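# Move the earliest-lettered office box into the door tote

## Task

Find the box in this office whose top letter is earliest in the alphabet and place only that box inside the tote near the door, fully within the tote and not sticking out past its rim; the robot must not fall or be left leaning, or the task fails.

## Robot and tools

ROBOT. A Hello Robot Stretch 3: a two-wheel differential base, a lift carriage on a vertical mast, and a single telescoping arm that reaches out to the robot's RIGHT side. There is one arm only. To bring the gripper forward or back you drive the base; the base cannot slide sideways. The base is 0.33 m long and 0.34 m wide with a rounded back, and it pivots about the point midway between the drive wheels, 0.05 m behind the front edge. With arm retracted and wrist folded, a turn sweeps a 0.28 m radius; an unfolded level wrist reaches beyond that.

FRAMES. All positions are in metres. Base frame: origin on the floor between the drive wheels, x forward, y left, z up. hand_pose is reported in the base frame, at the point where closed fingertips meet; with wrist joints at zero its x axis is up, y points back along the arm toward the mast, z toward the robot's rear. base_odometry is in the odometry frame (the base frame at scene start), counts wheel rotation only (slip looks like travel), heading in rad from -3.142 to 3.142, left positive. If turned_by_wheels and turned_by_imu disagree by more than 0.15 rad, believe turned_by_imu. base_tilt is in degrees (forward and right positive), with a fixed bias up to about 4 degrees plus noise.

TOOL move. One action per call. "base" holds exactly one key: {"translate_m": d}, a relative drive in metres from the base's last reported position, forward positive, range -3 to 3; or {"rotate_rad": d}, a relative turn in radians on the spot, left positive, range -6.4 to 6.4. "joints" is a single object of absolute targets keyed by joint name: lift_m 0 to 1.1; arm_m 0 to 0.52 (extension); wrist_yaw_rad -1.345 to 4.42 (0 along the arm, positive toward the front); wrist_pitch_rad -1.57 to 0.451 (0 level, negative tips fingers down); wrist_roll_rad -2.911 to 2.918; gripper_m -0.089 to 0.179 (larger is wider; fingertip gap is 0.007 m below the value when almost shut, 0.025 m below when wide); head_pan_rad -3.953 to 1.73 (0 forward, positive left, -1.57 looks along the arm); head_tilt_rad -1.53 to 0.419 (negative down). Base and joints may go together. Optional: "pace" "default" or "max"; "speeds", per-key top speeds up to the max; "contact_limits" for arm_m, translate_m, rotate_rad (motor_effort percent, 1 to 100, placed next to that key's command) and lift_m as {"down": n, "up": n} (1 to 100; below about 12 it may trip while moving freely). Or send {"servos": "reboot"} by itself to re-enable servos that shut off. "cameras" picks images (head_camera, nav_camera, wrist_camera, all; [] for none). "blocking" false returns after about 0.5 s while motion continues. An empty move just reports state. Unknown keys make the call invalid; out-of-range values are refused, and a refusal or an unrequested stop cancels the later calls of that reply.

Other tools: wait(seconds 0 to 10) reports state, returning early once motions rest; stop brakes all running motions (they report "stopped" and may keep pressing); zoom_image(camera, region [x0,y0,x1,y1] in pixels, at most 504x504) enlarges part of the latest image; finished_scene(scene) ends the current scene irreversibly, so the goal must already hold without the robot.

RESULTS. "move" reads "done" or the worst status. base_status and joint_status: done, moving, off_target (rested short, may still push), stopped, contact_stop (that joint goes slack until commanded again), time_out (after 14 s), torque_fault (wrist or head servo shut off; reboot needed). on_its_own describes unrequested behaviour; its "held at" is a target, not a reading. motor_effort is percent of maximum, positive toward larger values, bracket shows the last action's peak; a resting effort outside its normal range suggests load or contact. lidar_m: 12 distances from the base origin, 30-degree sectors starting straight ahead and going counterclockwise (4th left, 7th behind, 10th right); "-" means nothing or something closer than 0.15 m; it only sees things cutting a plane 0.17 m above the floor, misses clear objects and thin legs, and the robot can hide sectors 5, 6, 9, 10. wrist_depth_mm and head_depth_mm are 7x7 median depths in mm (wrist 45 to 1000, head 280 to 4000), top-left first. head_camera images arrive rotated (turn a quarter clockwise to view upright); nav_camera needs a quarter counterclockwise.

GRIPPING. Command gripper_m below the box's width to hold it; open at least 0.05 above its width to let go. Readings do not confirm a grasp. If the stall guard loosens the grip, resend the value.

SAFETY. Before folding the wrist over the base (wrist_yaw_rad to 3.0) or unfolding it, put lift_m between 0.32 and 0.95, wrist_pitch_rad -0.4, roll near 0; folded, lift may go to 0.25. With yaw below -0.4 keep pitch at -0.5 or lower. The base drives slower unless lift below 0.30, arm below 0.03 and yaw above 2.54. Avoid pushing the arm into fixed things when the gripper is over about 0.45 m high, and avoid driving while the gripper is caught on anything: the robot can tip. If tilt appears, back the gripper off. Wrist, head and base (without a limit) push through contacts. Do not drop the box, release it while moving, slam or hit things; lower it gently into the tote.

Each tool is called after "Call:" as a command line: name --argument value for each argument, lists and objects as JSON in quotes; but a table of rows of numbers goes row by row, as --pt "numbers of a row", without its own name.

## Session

Call:
move --joints '{"head_pan_rad": 0.0, "head_tilt_rad": -0.3}' --pace "max" --cameras '["nav_camera", "head_camera"]'

Scene clock: 0.70 s.
move: done
base_odometry: x=+0.000 y=+0.000 heading=+0.000
turned_by_wheels: +0.000
turned_by_imu: +0.000
base_tilt: forward=+0.9 right=-0.1
lidar_m: 0.73 0.74 0.91 1.57 1.59 1.09 1.00 1.01 1.26 1.55 1.23 0.80
head_depth_mm: 623 663 704 741 791 841 900 / 616 649 688 726 774 833 894 / 611 644 680 722 770 820 875 / 607 640 675 716 762 812 868 / 604 636 668 709 754 808 864 / 600 627 664 703 741 796 849 / 592 623 659 698 744 786 839
base_status: not commanded
joint_positions: lift_m=+0.337 arm_m=+0.002 wrist_yaw_rad=+3.032 wrist_pitch_rad=-0.535 wrist_roll_rad=+0.000 gripper_m=+0.037 head_pan_rad=+0.000 head_tilt_rad=-0.298
joint_status: all done
measured_speeds: all 0
motor_effort: left_wheel=-0.4(0.8) right_wheel=+1.9(2.6) lift_m=+27.3(27.3) arm_m=-10.0(10.1) wrist_yaw_rad=+0.8(1.1) wrist_pitch_rad=+2.5(2.6) wrist_roll_rad=+0.9(1.0) gripper_m=+0.3(0.9) head_pan_rad=+0.0(1.6) head_tilt_rad=-1.3(3.9)
hand_pose: x=+0.0015 y=+0.0602 z=+0.3248 quat_wxyz=(+0.224, +0.691, +0.150, +0.671) (m; base frame)
wrist_depth_mm: - 140 - - - - 739 / - 156 - - - - - / 898 176 203 886 895 865 - / 716 691 201 730 725 714 697 / 605 605 221 599 595 607 608 / 519 520 128 146 507 520 526 / 455 309 292 299 436 458 461
pictures: head_camera (sideways), nav_camera (sideways)
Images, in order (width x height): head_camera 896x504, nav_camera 672x504.

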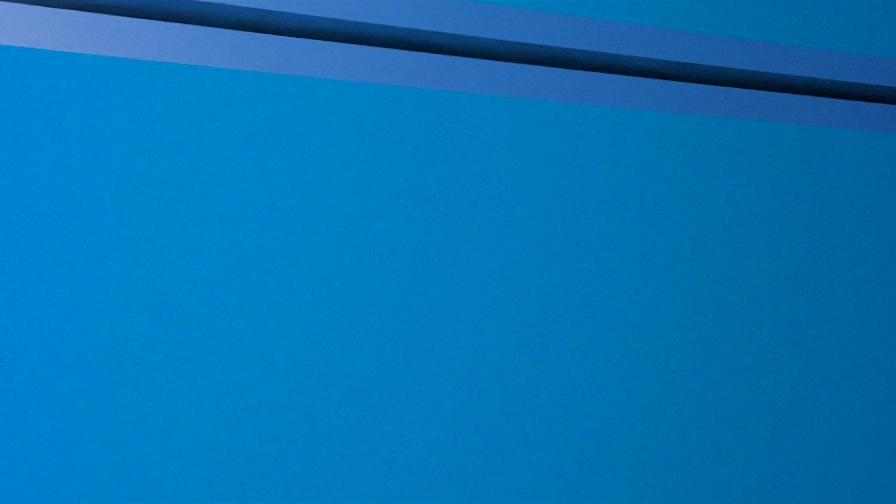

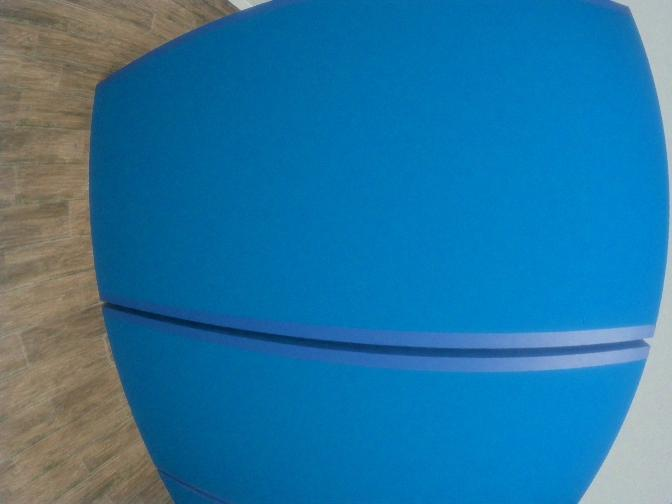

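Call:
move --joints '{"head_pan_rad": 1.3, "head_tilt_rad": -0.35, "lift_m": 0.27}' --pace "max" --cameras '["nav_camera", "head_camera"]'

Call:
move --joints '{"head_pan_rad": -1.5, "head_tilt_rad": -0.35}' --pace "max" --cameras '["nav_camera", "head_camera"]'

Scene clock: 13.90 s.
move: done
base_odometry: x=+0.000 y=+0.000 heading=+0.000
turned_by_wheels: +0.000
turned_by_imu: +0.001
base_tilt: forward=+0.9 right=+0.0
lidar_m: 0.73 0.74 0.91 1.57 1.58 1.09 1.00 1.01 1.25 1.55 1.22 0.80
head_depth_mm: 1595 1719 1823 1956 2163 1906 1528 / 1539 1644 1764 1901 2059 1886 1497 / 1499 1583 1697 1833 1973 1881 1517 / 1448 1546 1655 1770 1879 1869 1499 / 1404 1488 1593 1685 1837 1855 1499 / 1349 1435 1518 1625 1723 1787 1490 / 1307 1379 1457 1569 1677 1758 1486
base_status: not commanded
joint_positions: lift_m=+0.270 arm_m=+0.002 wrist_yaw_rad=+3.032 wrist_pitch_rad=-0.536 wrist_roll_rad=+0.000 gripper_m=+0.037 head_pan_rad=+1.329 head_tilt_rad=-0.351
joint_status: all done
measured_speeds: all 0
motor_effort: left_wheel=-0.5(0.7) right_wheel=+2.6(2.6) lift_m=+19.4(25.6) arm_m=-22.1(22.3) wrist_yaw_rad=+0.7(1.1) wrist_pitch_rad=+2.4(2.9) wrist_roll_rad=+0.8(1.0) gripper_m=+0.1(1.5) head_pan_rad=-3.2(5.1) head_tilt_rad=-1.2(6.8)
hand_pose: x=+0.0014 y=+0.0601 z=+0.2572 quat_wxyz=(+0.224, +0.691, +0.150, +0.671) (m; base frame)
wrist_depth_mm: - 140 - - - - 726 / 866 155 902 - - - - / 774 176 202 767 751 775 722 / 622 601 202 617 622 609 613 / 522 519 219 512 517 513 510 / 443 266 128 253 436 443 447 / 233 237 228 232 375 390 387
pictures: head_camera (sideways), nav_camera (sideways)
Images, in order (width x height): head_camera 896x504, nav_camera 672x504.

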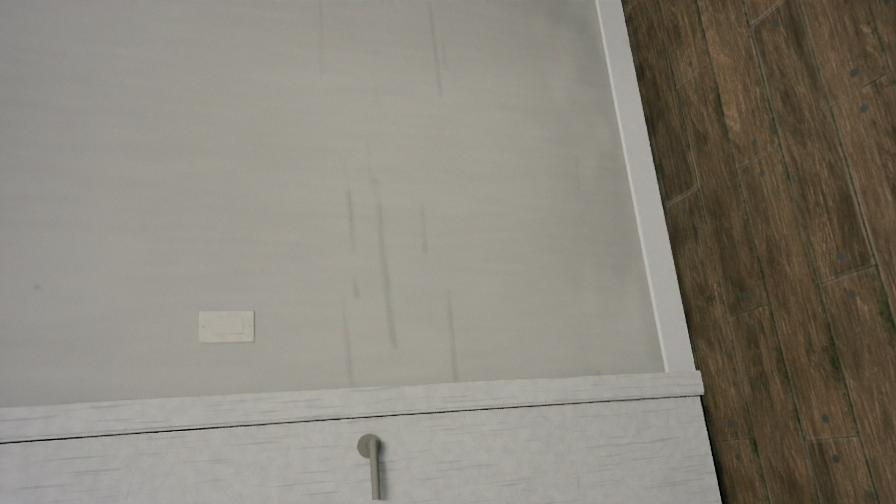

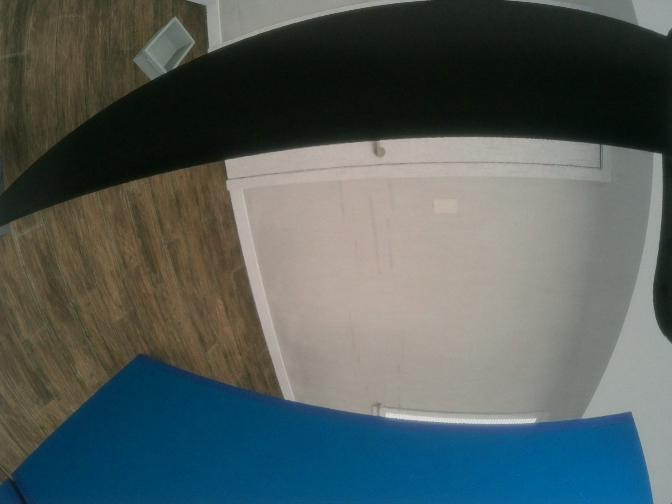

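Scene clock: 15.20 s.
move: done
base_odometry: x=+0.000 y=+0.000 heading=+0.000
turned_by_wheels: +0.000
turned_by_imu: +0.000
base_tilt: forward=+0.9 right=+0.0
lidar_m: 0.73 0.74 0.91 1.57 1.59 1.09 1.00 1.01 1.25 1.55 1.23 0.80
head_depth_mm: 1921 2003 2134 1810 2238 1872 1518 / 1928 2011 2115 2324 2418 1890 1518 / 1884 2019 2107 2312 2387 1847 1486 / 1888 1989 2074 2269 2357 1844 1501 / 1863 1972 2059 1730 2352 1859 1499 / 1857 1963 2069 1765 2241 1862 1502 / 1849 1955 2045 1783 2194 1847 1491
base_status: not commanded
joint_positions: lift_m=+0.270 arm_m=+0.002 wrist_yaw_rad=+3.032 wrist_pitch_rad=-0.536 wrist_roll_rad=+0.000 gripper_m=+0.037 head_pan_rad=-1.553 head_tilt_rad=-0.351
joint_status: all done
measured_speeds: translate_m=+0.000 rotate_rad=+0.000 lift_m=+0.000 arm_m=+0.000 wrist_yaw_rad=+0.000 wrist_pitch_rad=+0.000 wrist_roll_rad=+0.000 head_pan_rad=+0.024 head_tilt_rad=+0.000
motor_effort: left_wheel=-0.5(0.6) right_wheel=+2.7(2.7) lift_m=+19.6(19.8) arm_m=-21.9(22.6) wrist_yaw_rad=+0.7(1.1) wrist_pitch_rad=+2.4(2.9) wrist_roll_rad=+0.8(1.1) gripper_m=-0.1(1.6) head_pan_rad=+2.7(5.7) head_tilt_rad=-0.3(3.9)
hand_pose: x=+0.0014 y=+0.0601 z=+0.2572 quat_wxyz=(+0.224, +0.691, +0.150, +0.671) (m; base frame)
wrist_depth_mm: - 141 - - - - 732 / 905 155 882 - - - - / 771 177 203 767 761 778 730 / 609 595 202 619 618 614 627 / 513 517 221 523 515 511 514 / 448 265 128 252 430 445 437 / 233 239 229 235 371 389 394
pictures: head_camera (sideways), nav_camera (sideways)
Images, in order (width x height): head_camera 896x504, nav_camera 672x504.

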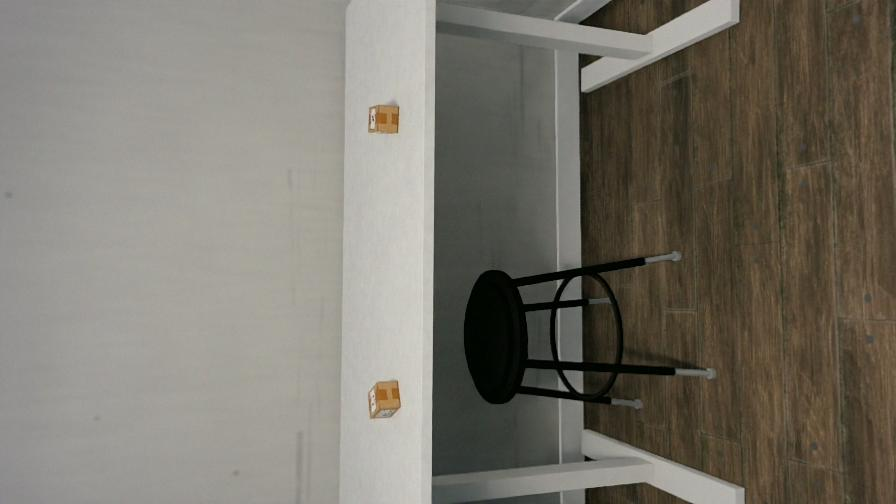

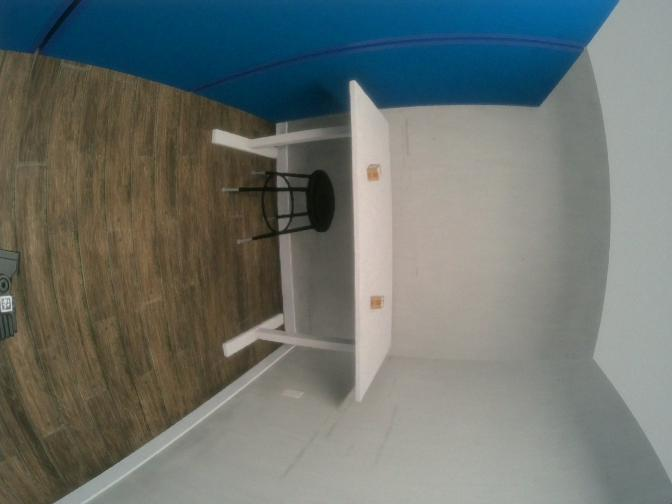

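Call:
zoom_image --camera "head_camera" --region '[364, 100, 402, 138]'

Call:
zoom_image --camera "head_camera" --region '[364, 376, 404, 420]'

Call:
move --base '{"rotate_rad": 1.711}' --joints '{"head_pan_rad": 0.0, "head_tilt_rad": -0.4}' --pace "max" --cameras '["head_camera"]'

Scaled by 13.263 from the camera's 896x504 image, which has a finer 1280x720 frame.

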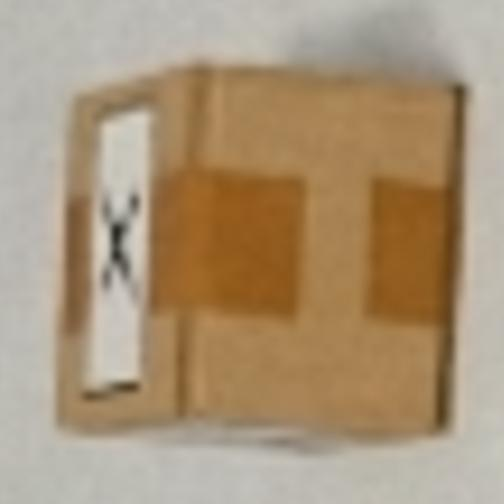

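Scaled by 11.455 from the camera's 896x504 image, which has a finer 1280x720 frame.

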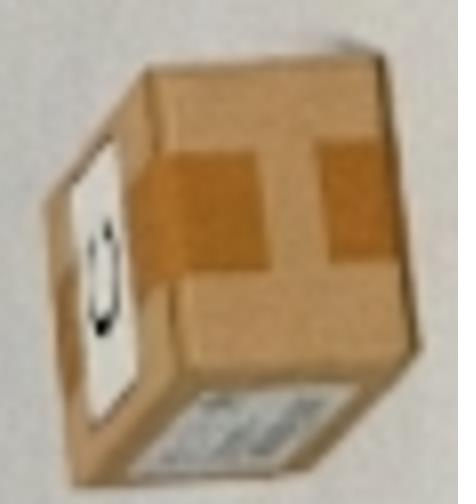

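Scene clock: 22.20 s.
move: done
base_odometry: x=+0.000 y=+0.000 heading=+1.711
turned_by_wheels: +1.711
turned_by_imu: +1.704
base_tilt: forward=+0.9 right=-0.2
lidar_m: 1.57 1.45 1.04 1.00 1.03 1.39 1.55 1.06 0.76 0.73 0.75 1.66
head_depth_mm: 1334 1420 1525 1653 1798 1779 1445 / 1326 1406 1527 1658 1811 1778 1447 / 1335 1421 1520 1656 1795 1769 1443 / 1335 1424 1533 1650 1787 1752 1440 / 1348 1438 1538 1668 1829 1771 1429 / 1358 1450 1564 1678 1835 1757 1440 / 1369 1465 1555 1685 1860 1687 1410
base_status: done
joint_positions: lift_m=+0.270 arm_m=+0.002 wrist_yaw_rad=+3.032 wrist_pitch_rad=-0.536 wrist_roll_rad=+0.000 gripper_m=+0.037 head_pan_rad=+0.014 head_tilt_rad=-0.400
joint_status: all done
measured_speeds: translate_m=+0.000 rotate_rad=+0.000 lift_m=+0.000 arm_m=+0.000 wrist_yaw_rad=+0.000 wrist_pitch_rad=+0.000 wrist_roll_rad=+0.000 head_pan_rad=-0.024 head_tilt_rad=+0.000
motor_effort: left_wheel=-7.6(17.2) right_wheel=+7.9(16.9) lift_m=+22.6(22.6) arm_m=-21.7(22.8) wrist_yaw_rad=+1.0(1.3) wrist_pitch_rad=+2.7(3.0) wrist_roll_rad=+0.6(1.1) gripper_m=+1.1(1.3) head_pan_rad=-2.9(5.7) head_tilt_rad=-2.4(5.6)
hand_pose: x=+0.0014 y=+0.0601 z=+0.2572 quat_wxyz=(+0.224, +0.691, +0.150, +0.671) (m; base frame)
wrist_depth_mm: - 140 152 - - - - / 898 155 888 - - - - / 760 177 202 777 765 774 775 / 617 595 202 614 609 617 612 / 519 513 221 513 518 512 512 / 443 266 128 252 435 443 449 / 234 237 228 232 372 389 387
pictures: head_camera (sideways)
Images, in order (width x height): head_camera 896x504.

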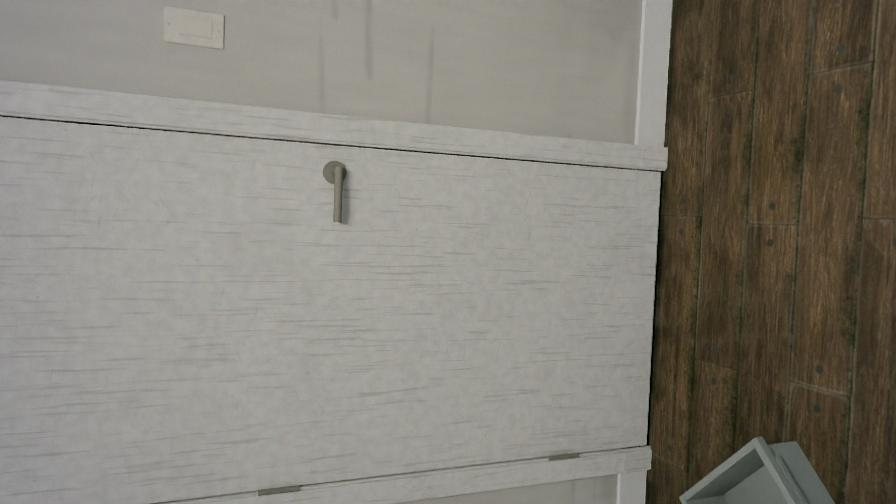

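Call:
move --base '{"translate_m": 1.1}' --pace "max" --cameras '[]'

Call:
move --base '{"rotate_rad": -1.571}' --joints '{"head_pan_rad": -0.85, "head_tilt_rad": -0.3}' --pace "max" --cameras '[]'

Call:
move --base '{"translate_m": 2.0}' --pace "max" --cameras '["head_camera", "nav_camera"]'

Scene clock: 50.90 s.
move: done
base_odometry: x=-0.153 y=+1.089 heading=+1.711
turned_by_wheels: +0.000
turned_by_imu: +0.000
base_tilt: forward=+0.9 right=+0.0
lidar_m: 0.48 0.50 0.66 1.03 1.06 1.42 2.63 1.03 0.85 2.15 0.73 0.49
head_depth_mm: 371 396 424 456 492 534 587 / 372 397 427 461 502 549 606 / 374 399 429 464 504 534 612 / 376 401 431 466 508 542 613 / 377 403 432 469 509 558 619 / 379 404 434 469 514 563 623 / 379 406 436 473 514 564 628
base_status: done
joint_positions: lift_m=+0.270 arm_m=+0.002 wrist_yaw_rad=+3.032 wrist_pitch_rad=-0.536 wrist_roll_rad=+0.000 gripper_m=+0.037 head_pan_rad=+0.000 head_tilt_rad=-0.401
joint_status: not commanded
measured_speeds: all 0
motor_effort: left_wheel=+5.1(13.2) right_wheel=-0.4(15.4) lift_m=+28.5(32.2) arm_m=-14.4(19.3) wrist_yaw_rad=+0.6(1.4) wrist_pitch_rad=+2.7(3.0) wrist_roll_rad=+0.7(1.1) gripper_m=-0.5(1.5) head_pan_rad=-3.0(4.4) head_tilt_rad=+0.9(2.6)
hand_pose: x=+0.0014 y=+0.0601 z=+0.2572 quat_wxyz=(+0.224, +0.691, +0.150, +0.671) (m; base frame)
wrist_depth_mm: - 141 155 - - 665 - / 944 155 622 - - 718 - / 800 177 179 599 763 729 - / 614 593 202 614 621 610 502 / 517 515 220 518 512 520 497 / 445 264 128 252 430 446 447 / 235 239 228 233 371 390 393
pictures: none
No camera images: "cameras" was empty.

Scene clock: 53.00 s.
move: done
base_odometry: x=-0.153 y=+1.089 heading=+0.140
turned_by_wheels: -1.571
turned_by_imu: -1.564
base_tilt: forward=+0.9 right=-0.2
lidar_m: 2.01 0.72 0.49 0.48 0.50 0.68 1.03 1.06 1.45 2.63 1.01 0.84
head_depth_mm: 1204 1309 1432 1568 1766 1866 1575 / 1067 1138 1228 1340 1461 1603 1581 / 952 1011 1088 1161 1248 1354 1460 / 861 908 967 1028 1097 1181 1270 / 782 829 871 919 975 1051 1126 / 720 756 795 841 890 948 1020 / 718 770 829 889 963 1057 1171
base_status: done
joint_positions: lift_m=+0.270 arm_m=+0.002 wrist_yaw_rad=+3.032 wrist_pitch_rad=-0.536 wrist_roll_rad=+0.000 gripper_m=+0.037 head_pan_rad=-0.860 head_tilt_rad=-0.301
joint_status: all done
measured_speeds: all 0
motor_effort: left_wheel=+9.4(18.7) right_wheel=-9.2(14.5) lift_m=+22.0(28.4) arm_m=-21.6(22.2) wrist_yaw_rad=+0.7(1.3) wrist_pitch_rad=+2.5(2.9) wrist_roll_rad=+0.7(1.1) gripper_m=+0.5(1.1) head_pan_rad=+3.6(4.9) head_tilt_rad=+3.9(6.0)
hand_pose: x=+0.0014 y=+0.0601 z=+0.2572 quat_wxyz=(+0.224, +0.691, +0.150, +0.671) (m; base frame)
wrist_depth_mm: - 140 151 - 479 - - / - 154 160 - 534 - - / - 170 175 - 587 - - / 597 577 197 592 613 617 616 / 517 512 220 519 524 515 520 / 444 266 128 252 431 443 445 / 233 239 228 234 371 392 384
pictures: none
No camera images: "cameras" was empty.

Scene clock: 61.10 s.
move: done
base_odometry: x=+1.827 y=+1.369 heading=+0.140
turned_by_wheels: +0.000
turned_by_imu: -0.001
base_tilt: forward=+1.1 right=-0.4
lidar_m: 1.30 0.75 0.54 0.52 0.54 0.73 1.85 0.94 1.56 2.82 1.97 1.82
head_depth_mm: 2988 3196 3368 3524 2766 2011 1600 / 2678 2912 3050 3361 2711 1988 1575 / 2402 2551 2774 2785 2735 1996 1581 / 2172 2285 2371 1771 2392 1989 1569 / 1991 2102 2163 1591 2440 1966 1562 / 1832 1919 2010 1450 2242 1971 1561 / 1710 1786 1844 1436 2008 1962 1574
base_status: done
joint_positions: lift_m=+0.270 arm_m=+0.002 wrist_yaw_rad=+3.032 wrist_pitch_rad=-0.536 wrist_roll_rad=+0.000 gripper_m=+0.037 head_pan_rad=-0.850 head_tilt_rad=-0.299
joint_status: not commanded
measured_speeds: all 0
motor_effort: left_wheel=+3.9(17.4) right_wheel=+3.7(15.1) lift_m=+25.8(26.2) arm_m=-12.4(21.8) wrist_yaw_rad=+1.0(1.4) wrist_pitch_rad=+2.8(3.1) wrist_roll_rad=+0.8(1.1) gripper_m=+0.0(1.5) head_pan_rad=+3.5(4.4) head_tilt_rad=+2.5(5.6)
hand_pose: x=+0.0014 y=+0.0601 z=+0.2572 quat_wxyz=(+0.224, +0.691, +0.150, +0.671) (m; base frame)
wrist_depth_mm: - 140 152 - - - - / - 153 160 - - - - / - 170 175 - - - - / 600 581 201 610 621 622 620 / 520 518 220 516 522 519 518 / 446 266 128 252 433 446 442 / 232 239 228 234 372 388 390
pictures: head_camera (sideways), nav_camera (sideways)
Images, in order (width x height): head_camera 896x504, nav_camera 672x504.

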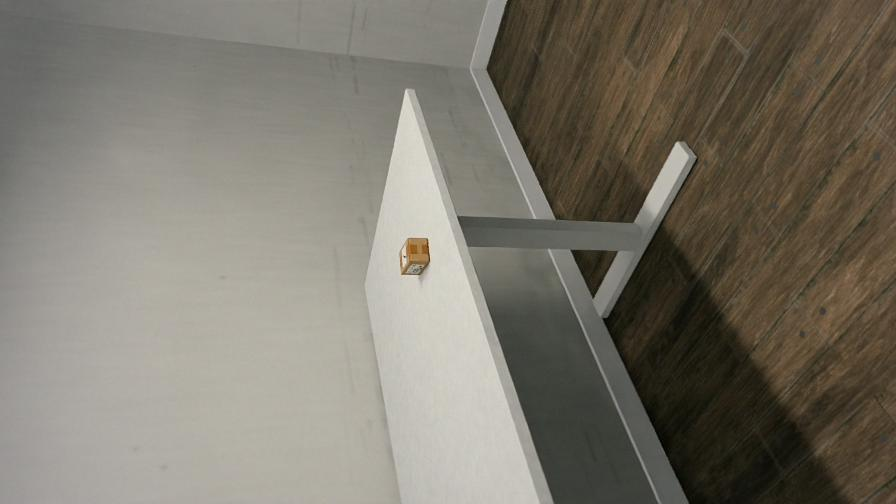

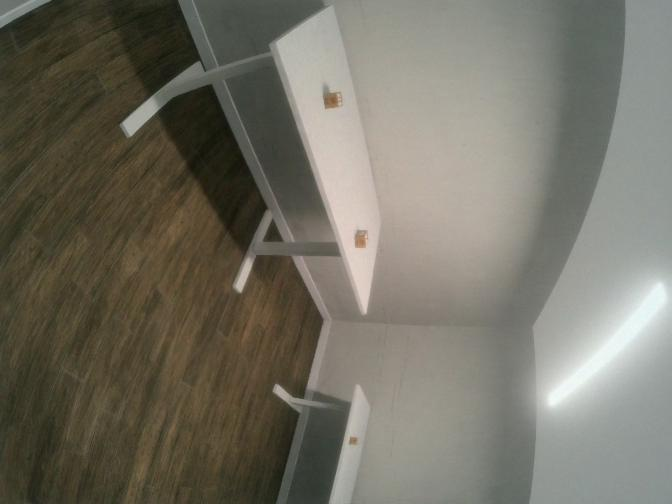

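Call:
move --joints '{"head_pan_rad": -0.5, "head_tilt_rad": -0.25}' --cameras '["head_camera"]'

Scene clock: 86.47 s.
move: done
base_odometry: x=+1.827 y=+1.369 heading=+0.140
turned_by_wheels: +0.000
turned_by_imu: +0.001
base_tilt: forward=+1.0 right=+0.0
lidar_m: 1.30 0.75 0.54 0.52 0.54 0.73 1.84 0.93 1.55 2.82 1.97 1.82
head_depth_mm: 1947 2045 2156 1800 2428 2077 1679 / 1857 1946 2058 1786 2309 2125 1671 / 1775 1866 1960 1756 2159 2125 1660 / 1696 1777 1863 1740 2011 2095 1655 / 1607 1691 1783 1731 1250 2016 1650 / 1557 1606 1700 1724 1152 1922 1500 / 1495 1555 1624 1640 1151 1833 1638
base_status: not commanded
joint_positions: lift_m=+0.270 arm_m=+0.002 wrist_yaw_rad=+3.032 wrist_pitch_rad=-0.536 wrist_roll_rad=+0.000 gripper_m=+0.037 head_pan_rad=-0.491 head_tilt_rad=-0.251
joint_status: all done
measured_speeds: all 0
motor_effort: left_wheel=+3.7(3.9) right_wheel=+4.0(4.4) lift_m=+29.2(29.5) arm_m=-8.3(9.3) wrist_yaw_rad=+0.6(1.2) wrist_pitch_rad=+2.5(3.0) wrist_roll_rad=+0.9(1.0) gripper_m=+0.8(1.2) head_pan_rad=+2.7(4.6) head_tilt_rad=+4.8(5.8)
hand_pose: x=+0.0014 y=+0.0601 z=+0.2572 quat_wxyz=(+0.224, +0.691, +0.150, +0.671) (m; base frame)
wrist_depth_mm: - 140 152 - - - - / - 154 161 - - - - / - 168 174 - - - - / 591 575 201 620 610 612 607 / 517 520 220 511 515 514 518 / 448 265 128 252 439 440 439 / 232 239 227 235 374 393 386
pictures: head_camera (sideways)
Images, in order (width x height): head_camera 896x504.

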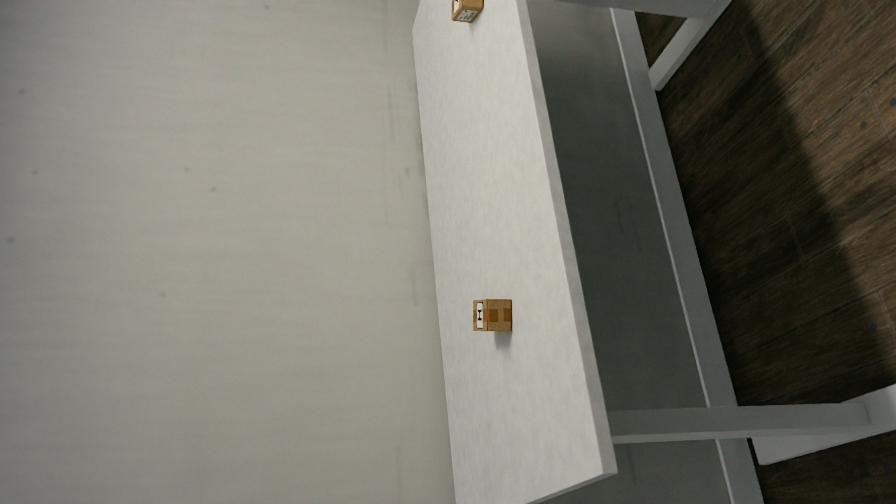

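Call:
zoom_image --camera "head_camera" --region '[462, 290, 522, 340]'

Call:
zoom_image --camera "head_camera" --region '[446, 0, 490, 30]'

Scaled by 8.400 from the camera's 896x504 image, which has a finer 1280x720 frame.

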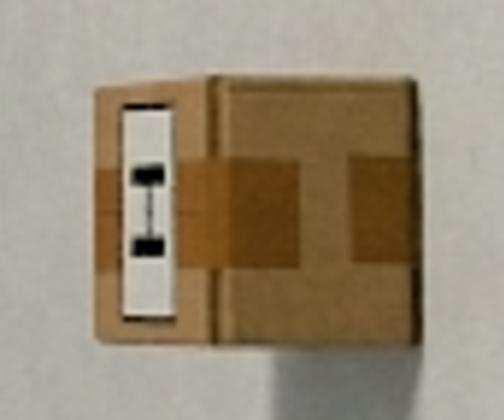

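Scaled by 11.455 from the camera's 896x504 image, which has a finer 1280x720 frame.

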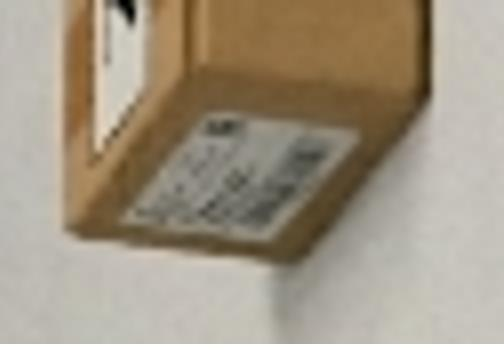

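Call:
move --joints '{"head_pan_rad": -0.85, "head_tilt_rad": -0.3}' --pace "max" --cameras '["head_camera"]'

Call:
zoom_image --camera "head_camera" --region '[395, 236, 435, 280]'

Call:
move --base '{"rotate_rad": -1.3}' --joints '{"head_pan_rad": 0.0, "head_tilt_rad": -0.3}' --pace "max" --cameras '["head_camera", "nav_camera"]'

Scene clock: 94.33 s.
move: done
base_odometry: x=+1.827 y=+1.369 heading=+0.140
turned_by_wheels: +0.000
turned_by_imu: +0.001
base_tilt: forward=+0.8 right=-0.2
lidar_m: 1.30 0.75 0.54 0.52 0.54 0.73 1.85 0.93 1.56 2.82 1.98 1.81
head_depth_mm: 3058 3217 3337 3494 2801 2013 1597 / 2723 2931 3145 3462 2759 2000 1595 / 2439 2625 2733 2902 2748 2002 1578 / 2186 2324 2451 1798 2416 2007 1577 / 2017 2125 2220 1613 2414 1999 1577 / 1838 1943 2023 1480 2240 1978 1571 / 1713 1771 1866 1472 2022 1991 1561
base_status: not commanded
joint_positions: lift_m=+0.270 arm_m=+0.002 wrist_yaw_rad=+3.032 wrist_pitch_rad=-0.536 wrist_roll_rad=+0.000 gripper_m=+0.037 head_pan_rad=-0.858 head_tilt_rad=-0.294
joint_status: all done
measured_speeds: all 0
motor_effort: left_wheel=+3.8(4.0) right_wheel=+3.8(4.4) lift_m=+31.6(32.2) arm_m=-4.2(5.1) wrist_yaw_rad=+0.9(1.2) wrist_pitch_rad=+2.9(3.1) wrist_roll_rad=+0.9(1.0) gripper_m=-1.4(1.4) head_pan_rad=-2.0(4.5) head_tilt_rad=-1.3(3.2)
hand_pose: x=+0.0014 y=+0.0601 z=+0.2572 quat_wxyz=(+0.224, +0.691, +0.150, +0.671) (m; base frame)
wrist_depth_mm: - 140 151 - - - - / - 154 161 - - - - / - 169 175 - - - - / 598 582 200 611 611 608 615 / 522 512 220 520 514 515 517 / 444 264 127 252 430 445 441 / 233 240 228 232 374 386 392
pictures: head_camera (sideways)
Images, in order (width x height): head_camera 896x504.

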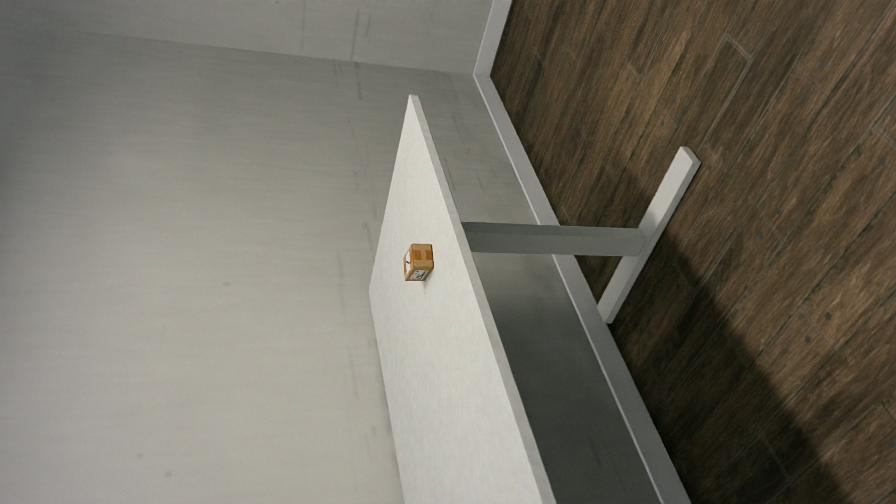

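Scaled by 11.455 from the camera's 896x504 image, which has a finer 1280x720 frame.

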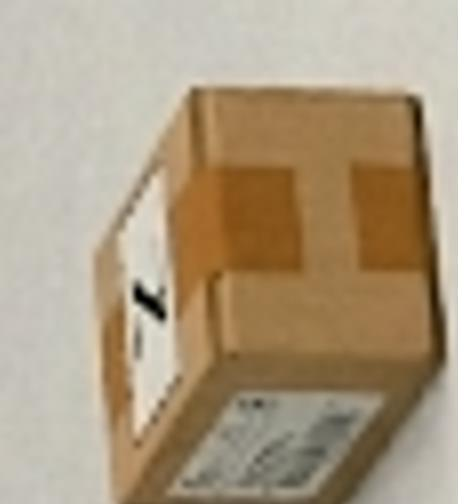

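Scene clock: 96.27 s.
move: done
base_odometry: x=+1.827 y=+1.369 heading=-1.159
turned_by_wheels: -1.300
turned_by_imu: -1.294
base_tilt: forward=+1.0 right=-0.2
lidar_m: 2.85 1.97 1.30 1.03 0.60 0.52 0.52 0.61 1.07 0.93 1.49 2.41
head_depth_mm: 2754 2884 2980 3174 2683 2008 1573 / 2818 2953 3100 3370 2731 2009 1594 / 2910 3025 3195 3416 2738 1980 1570 / 3083 3149 3379 3492 2710 1975 1577 / 3185 3318 3488 3635 2660 2008 1554 / 2985 3094 3186 3366 2719 1980 1571 / 2563 2677 2726 2727 2645 1972 1560
base_status: done
joint_positions: lift_m=+0.270 arm_m=+0.002 wrist_yaw_rad=+3.032 wrist_pitch_rad=-0.536 wrist_roll_rad=+0.000 gripper_m=+0.037 head_pan_rad=+0.010 head_tilt_rad=-0.299
joint_status: all done
measured_speeds: all 0
motor_effort: left_wheel=+10.1(17.8) right_wheel=-8.2(16.0) lift_m=+26.9(31.9) arm_m=-13.6(13.6) wrist_yaw_rad=+0.4(1.4) wrist_pitch_rad=+2.7(2.8) wrist_roll_rad=+0.9(1.0) gripper_m=+0.2(1.3) head_pan_rad=-2.6(4.8) head_tilt_rad=-2.4(4.2)
hand_pose: x=+0.0014 y=+0.0601 z=+0.2572 quat_wxyz=(+0.224, +0.691, +0.150, +0.671) (m; base frame)
wrist_depth_mm: - 140 - - - - - / - 154 892 - - - - / - 169 201 769 768 767 779 / 505 599 200 616 625 621 609 / 499 518 219 530 526 509 522 / 444 265 128 252 432 444 442 / 234 238 227 231 375 388 392
pictures: head_camera (sideways), nav_camera (sideways)
Images, in order (width x height): head_camera 896x504, nav_camera 672x504.

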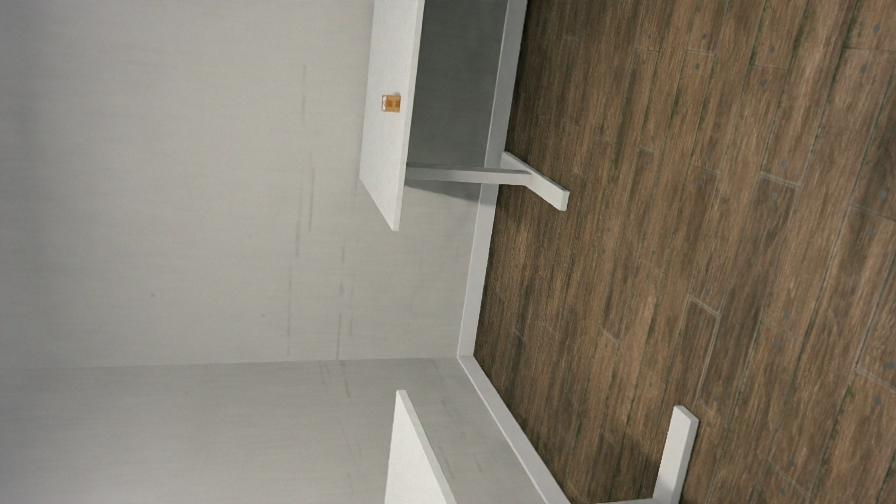

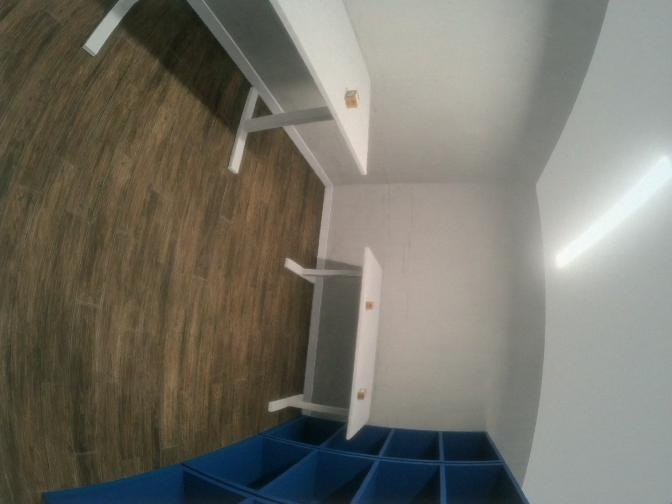

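Call:
move --base '{"rotate_rad": -0.34}' --pace "max" --cameras '[]'

Call:
move --base '{"translate_m": 1.75}' --joints '{"head_pan_rad": 0.1, "head_tilt_rad": -0.35}' --pace "max" --cameras '["head_camera"]'

Scene clock: 106.37 s.
move: done
base_odometry: x=+1.827 y=+1.369 heading=-1.499
turned_by_wheels: -0.340
turned_by_imu: -0.337
base_tilt: forward=+1.0 right=-0.2
lidar_m: 2.82 1.99 1.84 1.30 0.79 0.55 0.52 0.53 0.70 1.65 0.93 1.55
head_depth_mm: 2820 2987 3147 2816 2464 1998 1577 / 2864 3007 3164 3283 2693 2015 1578 / 2843 3010 3127 3407 2737 2018 1574 / 2849 3004 3151 3332 2715 2001 1573 / 2837 2984 3101 3348 2661 1986 1561 / 2856 2954 3144 3364 2633 1973 1564 / 2845 2992 3181 3337 2661 1977 1552
base_status: done
joint_positions: lift_m=+0.270 arm_m=+0.002 wrist_yaw_rad=+3.032 wrist_pitch_rad=-0.536 wrist_roll_rad=+0.000 gripper_m=+0.037 head_pan_rad=+0.000 head_tilt_rad=-0.301
joint_status: not commanded
measured_speeds: all 0
motor_effort: left_wheel=+9.3(17.6) right_wheel=-9.5(14.7) lift_m=+21.2(21.2) arm_m=-21.7(22.3) wrist_yaw_rad=+1.1(1.2) wrist_pitch_rad=+2.5(2.8) wrist_roll_rad=+0.8(1.0) gripper_m=-0.4(1.3) head_pan_rad=-2.6(4.1) head_tilt_rad=-0.8(2.2)
hand_pose: x=+0.0014 y=+0.0601 z=+0.2572 quat_wxyz=(+0.224, +0.691, +0.150, +0.671) (m; base frame)
wrist_depth_mm: - 140 - - - - - / - 155 884 - - - - / 718 177 203 779 749 756 752 / 607 594 201 613 618 615 617 / 524 518 220 516 514 519 521 / 444 265 128 253 440 447 446 / 231 240 228 233 370 394 390
pictures: none
No camera images: "cameras" was empty.

Scene clock: 113.63 s.
move: done
base_odometry: x=+1.953 y=-0.376 heading=-1.498
turned_by_wheels: +0.000
turned_by_imu: -0.002
base_tilt: forward=+0.9 right=-0.3
lidar_m: 1.51 1.27 1.97 1.44 1.90 2.02 2.25 1.44 0.78 1.00 0.88 1.13
head_depth_mm: 1259 1326 1416 1482 1128 847 1505 / 1267 1342 1430 1500 1117 873 1503 / 1284 1348 1445 1507 1118 875 1499 / 1287 1366 1455 1546 1108 896 1506 / 1302 1380 1479 1537 1106 895 1491 / 1318 1399 1494 1557 1102 894 1491 / 1328 1418 1519 1567 1096 924 1482
base_status: done
joint_positions: lift_m=+0.270 arm_m=+0.002 wrist_yaw_rad=+3.032 wrist_pitch_rad=-0.536 wrist_roll_rad=+0.000 gripper_m=+0.037 head_pan_rad=+0.100 head_tilt_rad=-0.351
joint_status: all done
measured_speeds: all 0
motor_effort: left_wheel=+9.7(20.5) right_wheel=-5.5(7.6) lift_m=+31.8(31.8) arm_m=-14.8(21.6) wrist_yaw_rad=+0.5(1.4) wrist_pitch_rad=+2.5(3.0) wrist_roll_rad=+0.8(1.1) gripper_m=+0.3(1.4) head_pan_rad=+2.1(5.3) head_tilt_rad=+1.5(3.4)
hand_pose: x=+0.0014 y=+0.0601 z=+0.2572 quat_wxyz=(+0.224, +0.691, +0.150, +0.671) (m; base frame)
wrist_depth_mm: - 141 - - - - - / - 155 911 - - - - / 767 177 202 767 759 766 762 / 616 601 201 620 615 624 620 / 514 522 219 522 513 513 519 / 442 266 128 252 435 446 444 / 232 240 228 233 371 392 392
pictures: head_camera (sideways)
Images, in order (width x height): head_camera 896x504.

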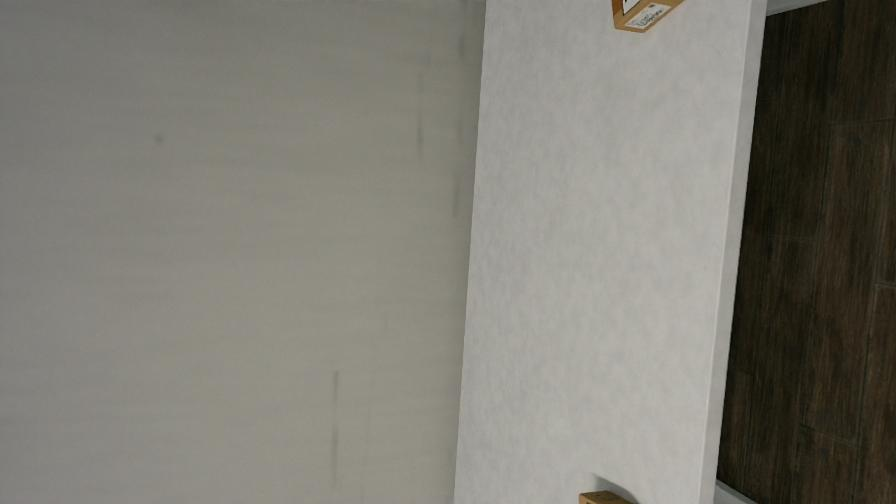

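Call:
move --joints '{"head_pan_rad": -0.25, "head_tilt_rad": -0.45}' --pace "max" --cameras '["head_camera"]'

Call:
move --joints '{"head_pan_rad": 0.4, "head_tilt_rad": -0.45}' --pace "max" --cameras '["head_camera"]'

Call:
move --joints '{"head_pan_rad": 1.65, "head_tilt_rad": -0.35}' --pace "max" --cameras '["head_camera"]'

Scene clock: 118.57 s.
move: done
base_odometry: x=+1.953 y=-0.376 heading=-1.498
turned_by_wheels: +0.000
turned_by_imu: +0.001
base_tilt: forward=+0.9 right=-0.2
lidar_m: 1.50 1.27 1.97 1.44 1.89 2.01 2.25 1.45 0.78 1.00 0.88 1.13
head_depth_mm: 1361 1481 1562 1719 1007 1608 1392 / 1373 1470 1582 1324 1001 1649 1366 / 1357 1457 1584 1327 956 1541 1395 / 1317 1411 1539 1327 952 1627 1398 / 1286 1392 1513 1312 958 1614 1383 / 1257 1345 1448 1313 954 1576 1385 / 1234 1318 1435 1307 949 1576 1382
base_status: not commanded
joint_positions: lift_m=+0.270 arm_m=+0.002 wrist_yaw_rad=+3.032 wrist_pitch_rad=-0.536 wrist_roll_rad=+0.000 gripper_m=+0.037 head_pan_rad=-0.251 head_tilt_rad=-0.445
joint_status: all done
measured_speeds: all 0
motor_effort: left_wheel=+9.7(9.9) right_wheel=-6.1(6.3) lift_m=+32.0(32.2) arm_m=-11.2(12.0) wrist_yaw_rad=+0.9(1.1) wrist_pitch_rad=+2.4(2.9) wrist_roll_rad=+0.6(1.0) gripper_m=-0.7(0.9) head_pan_rad=-3.3(5.1) head_tilt_rad=-1.9(3.4)
hand_pose: x=+0.0014 y=+0.0601 z=+0.2572 quat_wxyz=(+0.224, +0.691, +0.150, +0.671) (m; base frame)
wrist_depth_mm: - 140 - - - - - / - 155 910 - - - - / 764 177 201 765 766 771 764 / 622 601 202 622 616 612 609 / 517 524 220 521 520 512 518 / 443 266 128 255 428 450 451 / 232 239 228 233 372 387 390
pictures: head_camera (sideways)
Images, in order (width x height): head_camera 896x504.

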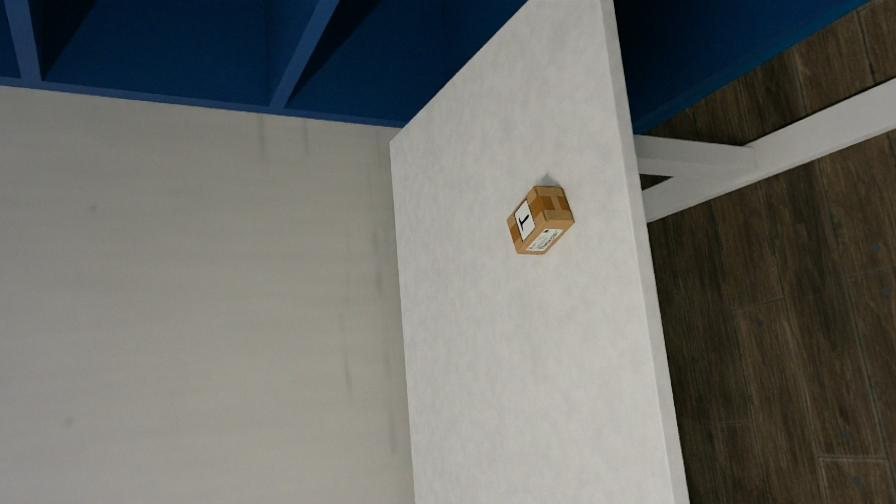

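Scene clock: 119.40 s.
move: done
base_odometry: x=+1.953 y=-0.376 heading=-1.498
turned_by_wheels: +0.000
turned_by_imu: +0.000
base_tilt: forward=+1.0 right=-0.1
lidar_m: 1.51 1.27 1.97 1.44 1.90 2.02 2.25 1.44 0.78 1.00 0.88 1.13
head_depth_mm: 1240 1333 1421 1326 962 1533 1388 / 1283 1383 1481 1319 962 1598 1388 / 1333 1448 1542 1318 957 1633 1390 / 1388 1493 1616 1311 989 1677 1390 / 1433 1567 1683 1302 995 1673 1378 / 1507 1633 1782 1304 1072 1622 1382 / 1576 1713 1884 1295 1902 1679 1381
base_status: not commanded
joint_positions: lift_m=+0.270 arm_m=+0.002 wrist_yaw_rad=+3.032 wrist_pitch_rad=-0.536 wrist_roll_rad=+0.000 gripper_m=+0.037 head_pan_rad=+0.408 head_tilt_rad=-0.448
joint_status: all done
measured_speeds: all 0
motor_effort: left_wheel=+9.7(9.8) right_wheel=-5.8(6.4) lift_m=+31.9(32.2) arm_m=-10.3(11.1) wrist_yaw_rad=+0.9(1.3) wrist_pitch_rad=+2.5(2.9) wrist_roll_rad=+0.8(0.9) gripper_m=+0.3(1.3) head_pan_rad=+1.4(4.7) head_tilt_rad=-2.5(4.5)
hand_pose: x=+0.0014 y=+0.0601 z=+0.2572 quat_wxyz=(+0.224, +0.691, +0.150, +0.671) (m; base frame)
wrist_depth_mm: - 141 - - - - - / - 155 895 - - - - / 773 177 202 758 763 760 769 / 625 588 202 622 623 619 617 / 517 524 220 512 506 520 510 / 445 267 127 251 434 439 444 / 234 239 227 232 371 391 388
pictures: head_camera (sideways)
Images, in order (width x height): head_camera 896x504.

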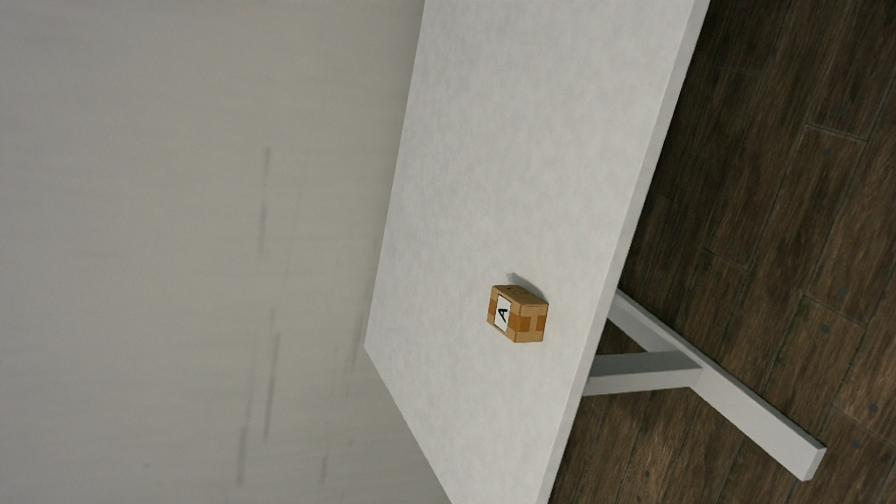

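Scene clock: 120.37 s.
move: done
base_odometry: x=+1.953 y=-0.376 heading=-1.498
turned_by_wheels: +0.000
turned_by_imu: +0.000
base_tilt: forward=+0.9 right=-0.1
lidar_m: 1.51 1.27 1.96 1.44 1.90 2.02 2.25 1.45 0.78 1.00 0.88 1.13
head_depth_mm: 1566 1653 1754 1883 2027 1898 1510 / 1577 1681 1792 1906 2051 1875 1514 / 1600 1695 1792 1919 2095 1859 1497 / 1608 1715 1802 1470 2112 1869 1495 / 1630 1722 1839 1335 2128 1793 1486 / 1643 1758 1856 1443 2140 1833 1496 / 1662 1775 1852 1438 - - -
base_status: not commanded
joint_positions: lift_m=+0.270 arm_m=+0.002 wrist_yaw_rad=+3.032 wrist_pitch_rad=-0.536 wrist_roll_rad=+0.000 gripper_m=+0.037 head_pan_rad=+1.685 head_tilt_rad=-0.354
joint_status: all done
measured_speeds: all 0
motor_effort: left_wheel=+9.7(10.0) right_wheel=-6.0(6.3) lift_m=+31.6(32.0) arm_m=-9.5(10.5) wrist_yaw_rad=+1.0(1.2) wrist_pitch_rad=+2.6(2.8) wrist_roll_rad=+0.7(0.9) gripper_m=-0.3(1.2) head_pan_rad=-0.3(4.6) head_tilt_rad=+3.9(5.2)
hand_pose: x=+0.0014 y=+0.0601 z=+0.2572 quat_wxyz=(+0.224, +0.691, +0.150, +0.671) (m; base frame)
wrist_depth_mm: - 140 - - - - - / - 155 912 - - - - / 768 176 203 769 762 752 772 / 617 595 201 625 611 627 625 / 527 517 221 517 513 515 516 / 442 266 127 253 429 446 440 / 233 239 228 232 372 392 390
pictures: head_camera (sideways)
Images, in order (width x height): head_camera 896x504.

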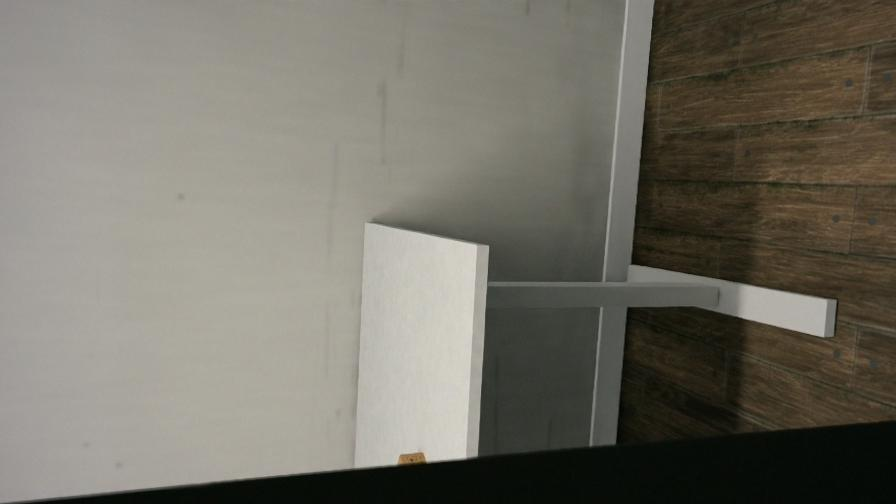

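Call:
move --base '{"rotate_rad": 1.15}' --joints '{"head_pan_rad": -1.2, "head_tilt_rad": -0.7}' --pace "max" --cameras '[]'

Call:
move --base '{"translate_m": 0.544}' --joints '{"head_pan_rad": -1.647, "head_tilt_rad": -0.7}' --pace "max" --cameras '[]'

Call:
move --base '{"rotate_rad": 0.488}' --joints '{"lift_m": 0.87, "wrist_pitch_rad": -0.4, "gripper_m": 0.13, "head_pan_rad": -1.647, "head_tilt_rad": -0.7}' --pace "max" --blocking false --cameras '[]'

Call:
wait --seconds 1.3 --cameras '["head_camera"]'

Scene clock: 162.07 s.
move: done
base_odometry: x=+1.953 y=-0.376 heading=-0.349
turned_by_wheels: +1.150
turned_by_imu: +1.147
base_tilt: forward=+0.9 right=-0.2
lidar_m: 1.91 1.44 1.94 2.03 2.28 1.44 0.78 1.16 0.89 1.13 1.50 1.27
head_depth_mm: 1339 1440 1116 960 1596 1367 1203 / 1332 1439 1114 929 1587 1386 1207 / 1322 1428 1116 930 1627 1374 1216 / 1317 1413 1110 928 1606 1379 1202 / 1300 1405 1116 928 1619 1383 1199 / 1287 1394 1111 924 1611 1376 1209 / 1285 1392 1105 922 1606 1376 1209
base_status: done
joint_positions: lift_m=+0.270 arm_m=+0.002 wrist_yaw_rad=+3.032 wrist_pitch_rad=-0.536 wrist_roll_rad=+0.000 gripper_m=+0.037 head_pan_rad=-1.216 head_tilt_rad=-0.699
joint_status: all done
measured_speeds: translate_m=+0.000 rotate_rad=+0.000 lift_m=+0.000 arm_m=+0.000 wrist_yaw_rad=+0.000 wrist_pitch_rad=+0.000 wrist_roll_rad=+0.000 head_pan_rad=+0.024 head_tilt_rad=+0.000
motor_effort: left_wheel=-8.8(16.6) right_wheel=+8.7(17.6) lift_m=+28.2(31.8) arm_m=-18.9(18.9) wrist_yaw_rad=+0.3(1.3) wrist_pitch_rad=+2.5(2.9) wrist_roll_rad=+0.8(1.1) gripper_m=-0.6(1.6) head_pan_rad=+3.2(4.9) head_tilt_rad=-3.2(5.6)
hand_pose: x=+0.0014 y=+0.0601 z=+0.2572 quat_wxyz=(+0.224, +0.691, +0.150, +0.671) (m; base frame)
wrist_depth_mm: - 140 - - - - - / - 155 886 - - - - / 767 176 202 762 767 760 768 / 609 589 202 608 616 616 625 / 511 524 219 520 515 518 518 / 442 265 128 253 436 440 444 / 232 240 228 234 371 389 392
pictures: none
No camera images: "cameras" was empty.

Scene clock: 165.20 s.
move: done
base_odometry: x=+2.464 y=-0.562 heading=-0.349
turned_by_wheels: +0.000
turned_by_imu: +0.000
base_tilt: forward=+0.9 right=+0.0
lidar_m: 1.42 1.38 1.06 1.95 2.54 1.93 1.32 1.22 1.22 1.29 0.86 0.83
head_depth_mm: 1424 1552 1117 901 1588 1388 1213 / 1382 1476 1115 873 1585 1386 1197 / 1315 1422 1117 873 1522 1374 1211 / 1234 1367 1107 869 776 1381 1208 / 1182 1315 1113 872 737 1386 1204 / 1128 1252 1113 871 717 1359 1207 / 1076 1182 1106 867 688 1328 1201
base_status: done
joint_positions: lift_m=+0.270 arm_m=+0.002 wrist_yaw_rad=+3.032 wrist_pitch_rad=-0.536 wrist_roll_rad=+0.000 gripper_m=+0.037 head_pan_rad=-1.650 head_tilt_rad=-0.700
joint_status: all done
measured_speeds: all 0
motor_effort: left_wheel=+2.1(15.4) right_wheel=+2.3(15.2) lift_m=+23.5(28.0) arm_m=-21.4(22.6) wrist_yaw_rad=+0.8(1.5) wrist_pitch_rad=+2.6(2.8) wrist_roll_rad=+0.9(1.1) gripper_m=+0.5(1.2) head_pan_rad=+4.0(5.0) head_tilt_rad=-3.4(5.4)
hand_pose: x=+0.0014 y=+0.0601 z=+0.2572 quat_wxyz=(+0.224, +0.691, +0.150, +0.671) (m; base frame)
wrist_depth_mm: - 141 - - - - - / - 156 891 - - 950 - / 765 176 203 763 754 753 767 / 620 586 202 615 616 616 615 / 518 512 220 508 511 515 513 / 446 267 127 251 430 447 445 / 234 240 227 234 373 386 389
pictures: none
No camera images: "cameras" was empty.

Scene clock: 165.70 s.
move: moving
base_odometry: x=+2.464 y=-0.562 heading=-0.112
turned_by_wheels: +0.237
turned_by_imu: +0.236
base_tilt: forward=+0.8 right=-0.4
lidar_m: 1.38 1.06 1.60 1.94 2.51 1.90 1.32 1.22 1.22 1.25 0.83 1.44
head_depth_mm: 1244 1388 1111 876 1507 1387 1207 / 1203 1330 1117 870 775 1376 1206 / 1173 1318 1114 875 757 1384 1206 / 1135 1277 1109 872 737 1384 1203 / 1109 1231 1109 872 717 1378 1201 / 1072 1191 1102 870 709 1342 1209 / 1045 1155 1101 871 715 1329 1199
base_status: rotate_rad moving
joint_positions: lift_m=+0.309 arm_m=+0.002 wrist_yaw_rad=+3.032 wrist_pitch_rad=-0.423 wrist_roll_rad=+0.000 gripper_m=+0.073 head_pan_rad=-1.649 head_tilt_rad=-0.700
joint_status: lift_m moving; wrist_pitch_rad moving; gripper_m moving; the others done
measured_speeds: translate_m=+0.000 rotate_rad=+0.708 lift_m=+0.148 arm_m=+0.000 wrist_yaw_rad=+0.000 wrist_pitch_rad=+0.024 wrist_roll_rad=+0.000 head_pan_rad=+0.000 head_tilt_rad=+0.000
motor_effort: left_wheel=-10.4(15.9) right_wheel=+11.8(15.7) lift_m=+32.2(33.0) arm_m=-21.8(21.9) wrist_yaw_rad=+1.0(1.1) wrist_pitch_rad=+1.5(5.3) wrist_roll_rad=+0.8(1.0) gripper_m=+89.9(91.1) head_pan_rad=+2.5(4.3) head_tilt_rad=-3.3(4.3)
hand_pose: x=+0.0031 y=+0.0757 z=+0.3207 quat_wxyz=(+0.186, +0.698, +0.111, +0.682) (m; base frame)
wrist_depth_mm: - 136 - - - - - / - 146 - - - - - / - 160 928 - - - - / 804 737 204 826 803 769 804 / 646 619 196 632 641 647 646 / 538 541 132 550 126 547 540 / 461 108 278 296 448 468 460
pictures: none
No camera images: "cameras" was empty.

Scene clock: 167.00 s.
earlier move: moving
base_odometry: x=+2.465 y=-0.562 heading=+0.139
turned_by_wheels: +0.250
turned_by_imu: +0.250
base_tilt: forward=+0.9 right=-0.2
lidar_m: 1.38 1.06 1.93 2.51 1.93 1.32 1.22 1.22 1.30 1.25 0.83 1.44
head_depth_mm: 1088 1222 1113 876 719 1382 1208 / 1080 1213 1116 874 719 1379 1206 / 1078 1215 1108 873 717 1371 1202 / 1079 1210 1116 875 713 1378 1203 / 1077 1212 1111 871 716 1376 1200 / 1071 1200 1112 869 717 1348 1189 / 1074 1204 1113 869 715 1388 1194
base_status: done
joint_positions: lift_m=+0.504 arm_m=+0.002 wrist_yaw_rad=+3.032 wrist_pitch_rad=-0.422 wrist_roll_rad=+0.000 gripper_m=+0.130 head_pan_rad=-1.648 head_tilt_rad=-0.700
joint_status: lift_m moving; wrist_pitch_rad moving; the others done
measured_speeds: translate_m=+0.000 rotate_rad=+0.000 lift_m=+0.150 arm_m=+0.000 wrist_yaw_rad=+0.000 wrist_pitch_rad=+0.000 wrist_roll_rad=+0.000 head_pan_rad=+0.000 head_tilt_rad=+0.000
motor_effort: left_wheel=-8.7(15.9) right_wheel=+7.8(15.7) lift_m=+32.2(34.8) arm_m=-21.5(22.5) wrist_yaw_rad=+0.6(1.2) wrist_pitch_rad=+1.9(6.9) wrist_roll_rad=+0.9(1.0) gripper_m=+0.4(92.0) head_pan_rad=+3.1(4.3) head_tilt_rad=-3.2(4.7)
hand_pose: x=+0.0032 y=+0.0759 z=+0.5160 quat_wxyz=(+0.186, +0.698, +0.110, +0.683) (m; base frame)
wrist_depth_mm: - 137 - - - - - / - 145 - - - - - / - 159 - - - - - / - - 205 - - - - / 919 937 206 926 946 917 955 / 769 124 229 761 778 124 728 / - 630 259 665 661 127 639
wait: 1.30 s; no rest
pictures: head_camera (sideways)
Images, in order (width x height): head_camera 896x504.

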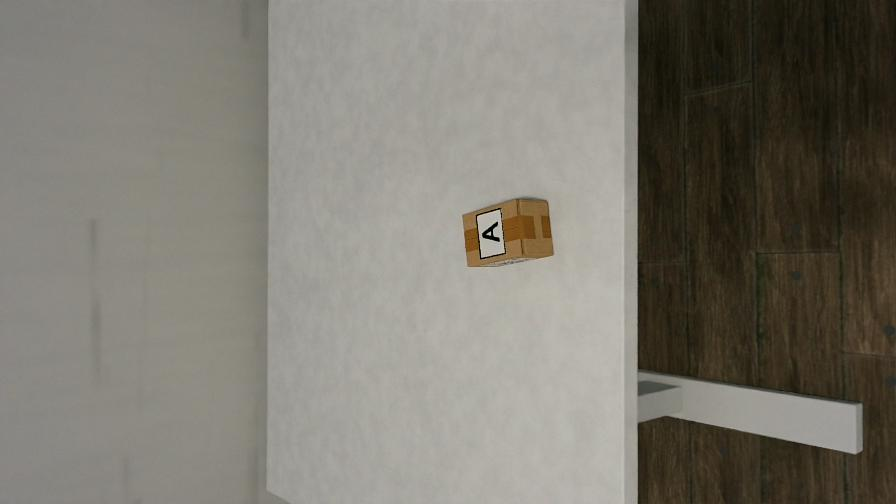

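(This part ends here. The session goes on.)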